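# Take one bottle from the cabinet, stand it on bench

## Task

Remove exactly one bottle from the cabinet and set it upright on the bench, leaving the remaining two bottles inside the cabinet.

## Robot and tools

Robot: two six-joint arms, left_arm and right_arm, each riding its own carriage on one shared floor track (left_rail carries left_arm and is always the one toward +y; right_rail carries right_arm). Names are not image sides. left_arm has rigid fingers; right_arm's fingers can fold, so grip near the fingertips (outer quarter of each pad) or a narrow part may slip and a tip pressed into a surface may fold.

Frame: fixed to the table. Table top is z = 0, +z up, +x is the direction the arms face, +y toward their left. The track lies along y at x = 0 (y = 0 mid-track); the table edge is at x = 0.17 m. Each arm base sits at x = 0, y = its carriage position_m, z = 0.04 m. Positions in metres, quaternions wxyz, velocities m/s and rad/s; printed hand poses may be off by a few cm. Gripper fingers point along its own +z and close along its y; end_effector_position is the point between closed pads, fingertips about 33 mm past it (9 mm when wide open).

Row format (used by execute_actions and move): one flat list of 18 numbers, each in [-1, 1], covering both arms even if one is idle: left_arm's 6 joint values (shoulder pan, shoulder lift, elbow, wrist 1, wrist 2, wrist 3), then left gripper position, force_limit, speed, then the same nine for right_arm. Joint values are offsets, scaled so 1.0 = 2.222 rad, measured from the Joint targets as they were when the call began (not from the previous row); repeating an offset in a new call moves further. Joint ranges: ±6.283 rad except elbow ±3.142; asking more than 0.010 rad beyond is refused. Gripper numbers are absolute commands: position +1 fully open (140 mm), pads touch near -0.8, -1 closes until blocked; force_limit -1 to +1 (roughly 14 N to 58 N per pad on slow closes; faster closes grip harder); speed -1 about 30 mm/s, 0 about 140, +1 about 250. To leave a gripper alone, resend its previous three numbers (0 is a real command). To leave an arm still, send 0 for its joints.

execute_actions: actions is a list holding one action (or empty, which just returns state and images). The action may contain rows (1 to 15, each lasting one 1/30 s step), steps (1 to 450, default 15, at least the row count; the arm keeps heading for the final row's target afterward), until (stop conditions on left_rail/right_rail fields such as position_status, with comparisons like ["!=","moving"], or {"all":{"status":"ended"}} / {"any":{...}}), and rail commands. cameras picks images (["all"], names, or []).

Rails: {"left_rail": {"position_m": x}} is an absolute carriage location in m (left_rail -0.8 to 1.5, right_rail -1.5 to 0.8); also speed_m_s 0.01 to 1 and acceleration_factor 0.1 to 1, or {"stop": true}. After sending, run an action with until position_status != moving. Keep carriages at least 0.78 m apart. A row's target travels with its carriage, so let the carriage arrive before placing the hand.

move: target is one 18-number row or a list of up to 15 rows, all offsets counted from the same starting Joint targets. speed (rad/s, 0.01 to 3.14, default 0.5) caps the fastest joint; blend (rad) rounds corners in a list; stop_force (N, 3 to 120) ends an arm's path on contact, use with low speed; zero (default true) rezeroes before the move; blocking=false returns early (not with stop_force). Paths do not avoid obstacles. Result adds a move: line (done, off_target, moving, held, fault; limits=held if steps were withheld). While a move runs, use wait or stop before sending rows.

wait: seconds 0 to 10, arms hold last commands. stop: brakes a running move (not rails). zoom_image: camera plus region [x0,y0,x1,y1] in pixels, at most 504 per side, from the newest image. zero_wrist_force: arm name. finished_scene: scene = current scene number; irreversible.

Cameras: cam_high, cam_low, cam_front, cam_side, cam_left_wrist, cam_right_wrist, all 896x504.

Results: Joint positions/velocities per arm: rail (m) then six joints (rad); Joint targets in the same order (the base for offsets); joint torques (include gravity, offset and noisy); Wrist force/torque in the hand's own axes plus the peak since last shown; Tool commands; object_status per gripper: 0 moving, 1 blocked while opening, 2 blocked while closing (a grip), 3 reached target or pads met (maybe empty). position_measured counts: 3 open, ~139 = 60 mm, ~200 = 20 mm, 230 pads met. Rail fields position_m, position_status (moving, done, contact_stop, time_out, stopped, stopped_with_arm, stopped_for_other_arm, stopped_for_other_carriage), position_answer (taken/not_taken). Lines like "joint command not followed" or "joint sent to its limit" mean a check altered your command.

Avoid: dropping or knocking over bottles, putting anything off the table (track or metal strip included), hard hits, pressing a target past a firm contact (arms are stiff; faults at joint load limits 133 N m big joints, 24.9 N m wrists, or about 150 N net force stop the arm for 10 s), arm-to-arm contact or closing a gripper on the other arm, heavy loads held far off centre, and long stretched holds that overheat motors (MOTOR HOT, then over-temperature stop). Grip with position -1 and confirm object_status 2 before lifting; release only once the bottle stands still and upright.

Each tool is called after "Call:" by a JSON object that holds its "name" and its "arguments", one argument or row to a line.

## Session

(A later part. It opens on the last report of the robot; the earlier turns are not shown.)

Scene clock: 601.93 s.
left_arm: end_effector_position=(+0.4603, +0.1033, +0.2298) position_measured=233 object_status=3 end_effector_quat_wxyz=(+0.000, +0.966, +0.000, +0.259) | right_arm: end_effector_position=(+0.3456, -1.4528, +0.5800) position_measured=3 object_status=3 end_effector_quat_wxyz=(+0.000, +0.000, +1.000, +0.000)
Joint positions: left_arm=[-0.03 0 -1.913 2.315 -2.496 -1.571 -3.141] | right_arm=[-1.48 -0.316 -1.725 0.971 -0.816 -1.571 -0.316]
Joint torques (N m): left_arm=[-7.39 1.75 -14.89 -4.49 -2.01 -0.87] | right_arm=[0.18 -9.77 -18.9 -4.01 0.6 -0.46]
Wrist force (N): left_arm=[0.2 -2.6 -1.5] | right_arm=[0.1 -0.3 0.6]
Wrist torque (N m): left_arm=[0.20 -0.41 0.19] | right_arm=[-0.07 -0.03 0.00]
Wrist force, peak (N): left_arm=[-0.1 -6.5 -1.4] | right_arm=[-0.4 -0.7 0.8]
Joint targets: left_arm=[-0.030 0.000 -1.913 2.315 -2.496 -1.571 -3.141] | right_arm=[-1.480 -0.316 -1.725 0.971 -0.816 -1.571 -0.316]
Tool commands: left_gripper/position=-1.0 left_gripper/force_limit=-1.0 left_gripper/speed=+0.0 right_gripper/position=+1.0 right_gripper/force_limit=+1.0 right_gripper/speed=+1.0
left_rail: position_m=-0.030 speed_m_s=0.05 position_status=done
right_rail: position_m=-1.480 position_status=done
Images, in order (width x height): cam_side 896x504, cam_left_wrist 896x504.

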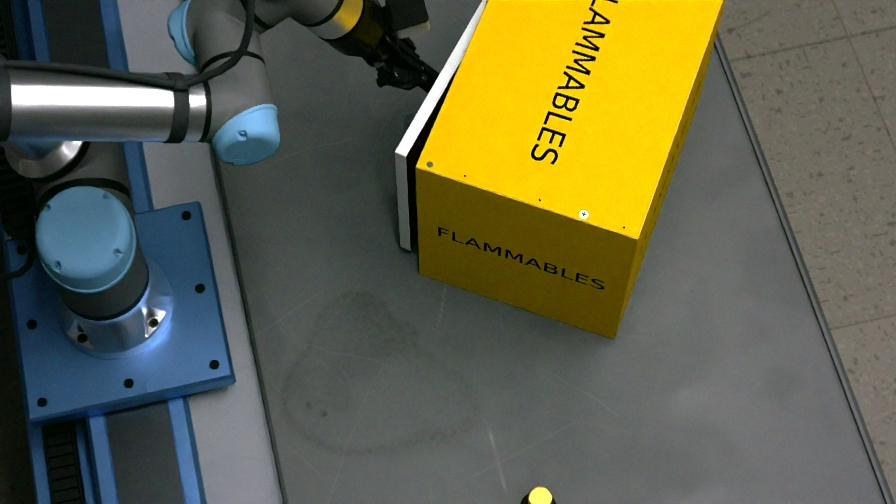

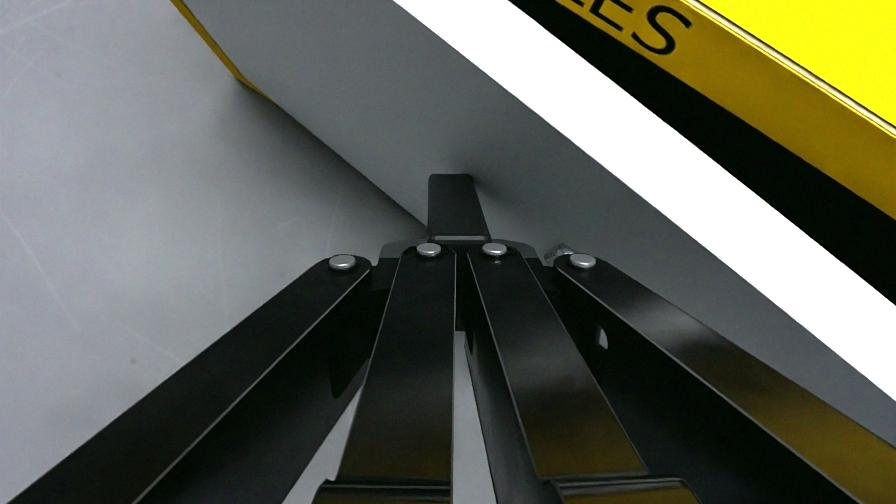

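Call:
{"name": "move", "arguments": {
  "target": [0,0.0943,-0.0670,-0.0273,0,0,-1,-1,0,0,0,0,0,0,0,1,1,1],
  "speed": 0.06,
  "stop_force": 14,
  "cameras": ["cam_side","cam_left_wrist","cam_front"]
}}

Scene clock: 608.03 s.
left_arm: end_effector_position=(+0.4862, +0.1033, +0.2316) position_measured=233 object_status=3 end_effector_quat_wxyz=(+0.000, +0.966, +0.000, +0.259) | right_arm: end_effector_position=(+0.3456, -1.4528, +0.5800) position_measured=3 object_status=3 end_effector_quat_wxyz=(+0.000, +0.000, +1.000, +0.000)
Joint positions: left_arm=[-0.03 0 -1.841 2.263 -2.517 -1.571 -3.141] | right_arm=[-1.48 -0.316 -1.725 0.971 -0.816 -1.571 -0.316]
Joint torques (N m): left_arm=[-7.31 -28.53 -17.29 -4.66 -1.92 -0.73] | right_arm=[0.93 -10.14 -20.28 -3.8 0.3 -0.57]
Wrist force (N): left_arm=[-8.7 -4.1 -4.4] | right_arm=[0.1 -0.4 0.8]
Wrist torque (N m): left_arm=[0.21 -0.38 0.18] | right_arm=[-0.08 -0.01 0.00]
Wrist force, peak (N): left_arm=[-21.6 -4.8 -17.1] | right_arm=[0.3 -0.7 0.9]
Joint targets: left_arm=[-0.030 0.000 -1.841 2.263 -2.517 -1.571 -3.141] | right_arm=[-1.480 -0.316 -1.725 0.971 -0.816 -1.571 -0.316]
left_rail: position_m=-0.030 speed_m_s=0.05 position_status=done
right_rail: position_m=-1.480 position_status=done
move: contact (left_arm); left_arm: the shoulder lift is farthest, 0.137 rad from its target
Images, in order (width x height): cam_front 896x504, cam_side 896x504, cam_left_wrist 896x504.

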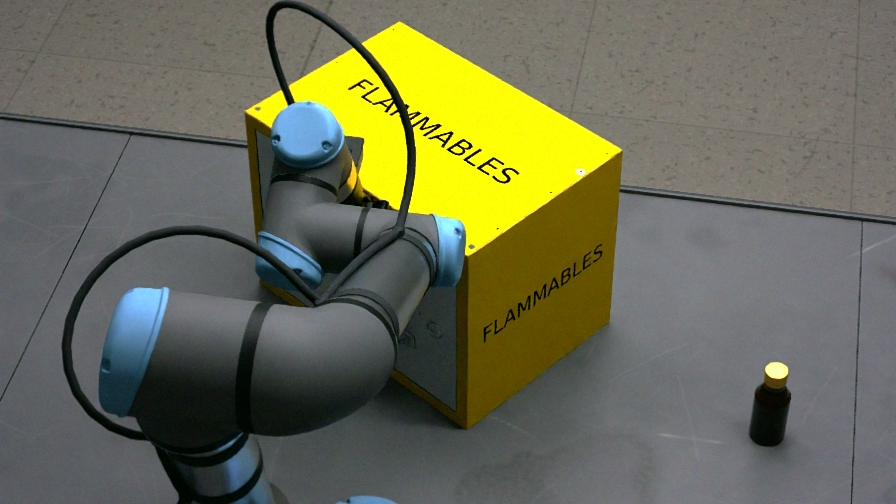

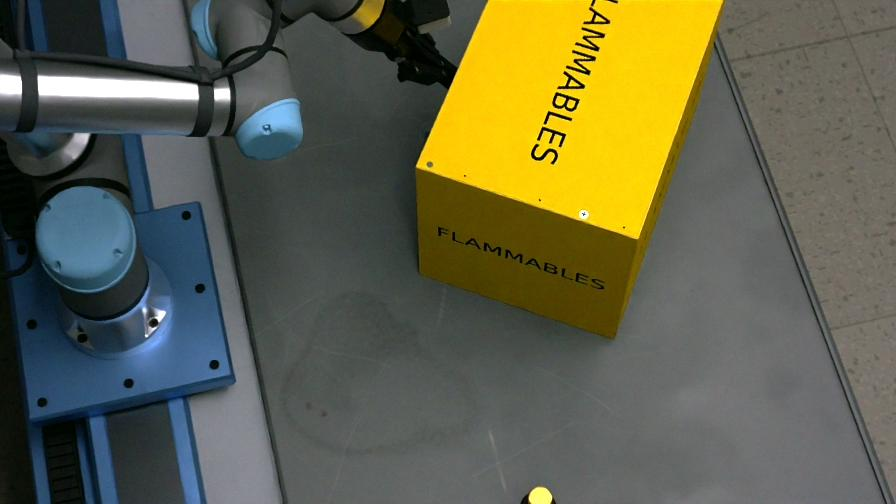

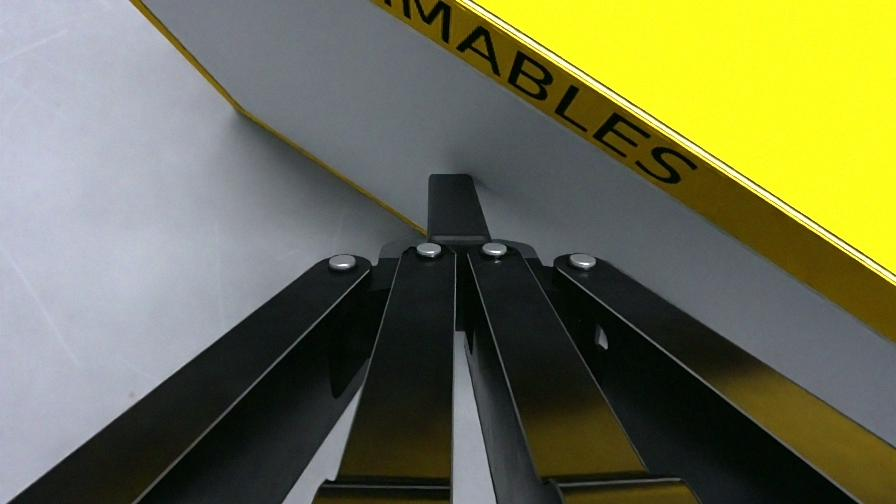

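Call:
{"name": "move", "arguments": {
  "target": [0,-0.12,0.04,0.06,0,0,-1,-1,0,0,0,0,0,0,0,1,1,1],
  "speed": 0.4,
  "cameras": ["cam_side","cam_high","cam_front","cam_left_wrist"]
}}

Scene clock: 611.70 s.
left_arm: end_effector_position=(+0.4147, +0.1033, +0.2639) position_measured=233 object_status=3 end_effector_quat_wxyz=(+0.000, +0.960, +0.000, +0.280) | right_arm: end_effector_position=(+0.3456, -1.4528, +0.5800) position_measured=3 object_status=3 end_effector_quat_wxyz=(+0.000, +0.000, +1.000, +0.000)
Joint positions: left_arm=[-0.03 0 -2.107 2.352 -2.383 -1.571 -3.141] | right_arm=[-1.48 -0.316 -1.725 0.971 -0.816 -1.571 -0.316]
Joint torques (N m): left_arm=[-7.27 -17.97 -13.77 -2.01 -0.81 -0.84] | right_arm=[0.9 -9.57 -20.4 -3.83 0.35 -0.46]
Wrist force (N): left_arm=[1.5 0.7 -0.4] | right_arm=[0.2 -0.6 0.4]
Wrist torque (N m): left_arm=[0.11 -0.32 0.21] | right_arm=[-0.12 -0.03 0.00]
Wrist force, peak (N): left_arm=[-9.1 -4.1 -4.6] | right_arm=[0.0 -0.7 1.0]
Joint targets: left_arm=[-0.030 0.000 -2.107 2.352 -2.383 -1.571 -3.141] | right_arm=[-1.480 -0.316 -1.725 0.971 -0.816 -1.571 -0.316]
left_rail: position_m=-0.030 speed_m_s=0.05 position_status=done
right_rail: position_m=-1.480 position_status=done
move: done
Images, in order (width x height): cam_high 896x504, cam_front 896x504, cam_side 896x504, cam_left_wrist 896x504.

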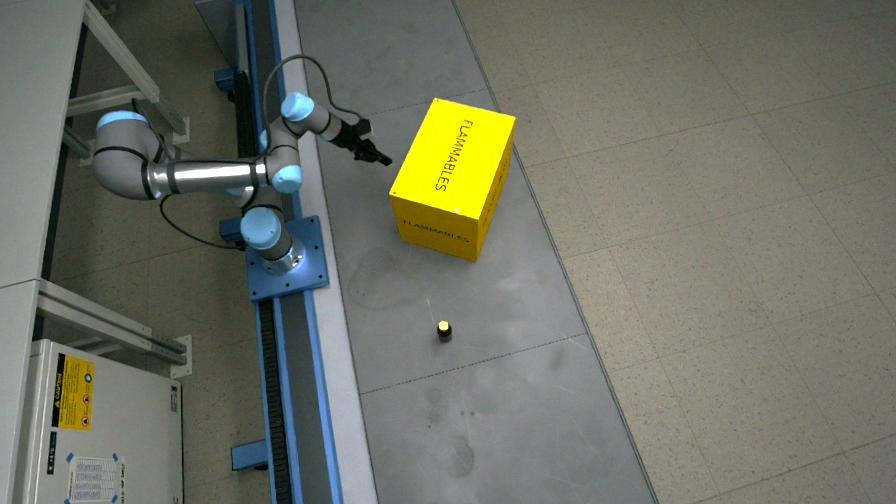

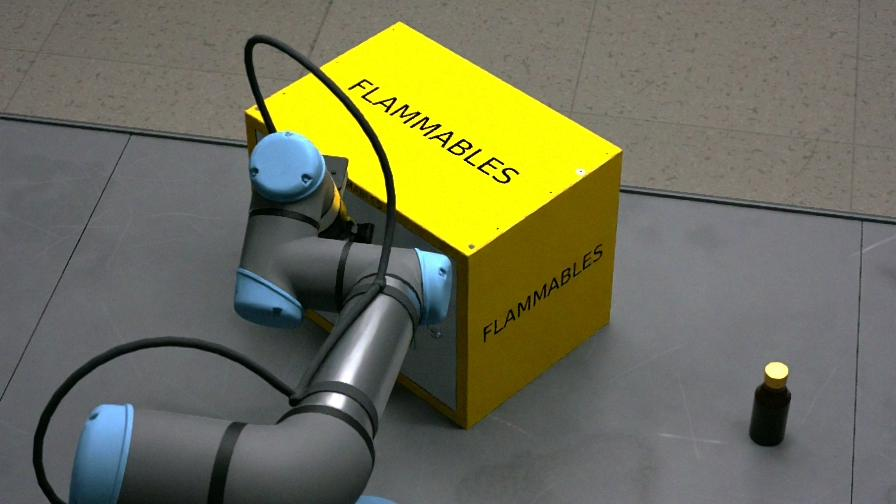

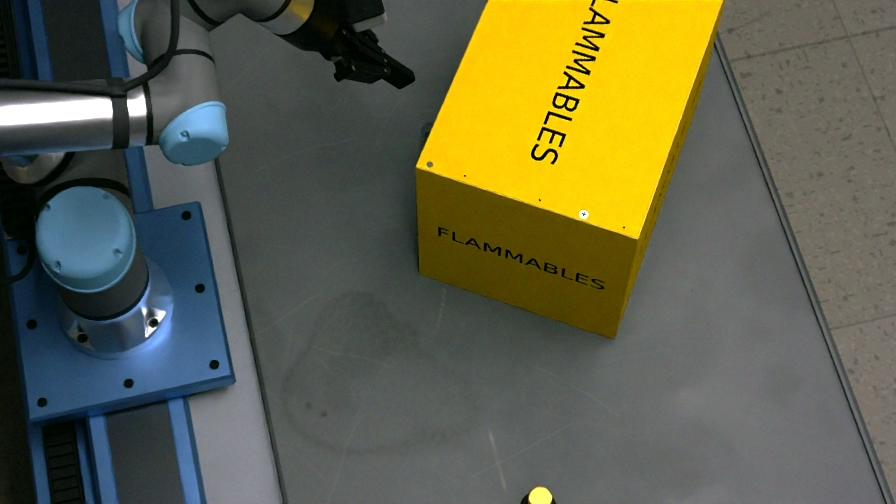

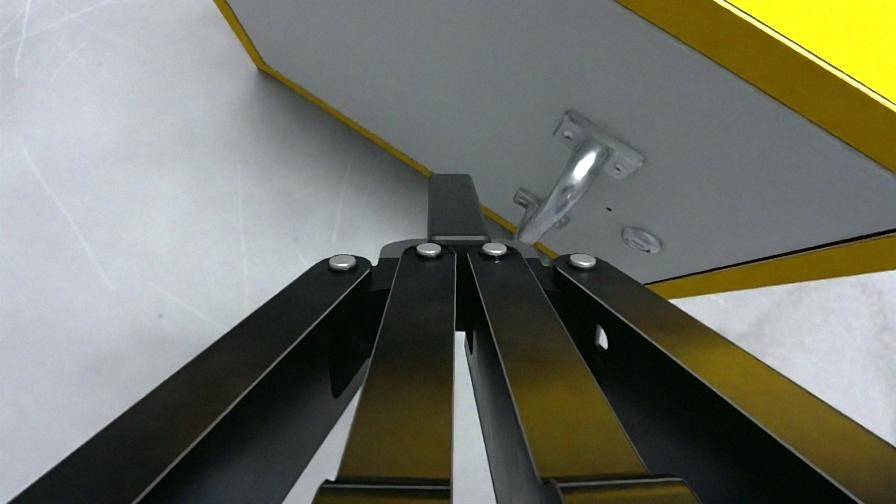

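Door closed, bottle standing.

Call:
{"name": "finished_scene", "arguments": {
  "scene": 1
}}

The scene is finished: the task was done.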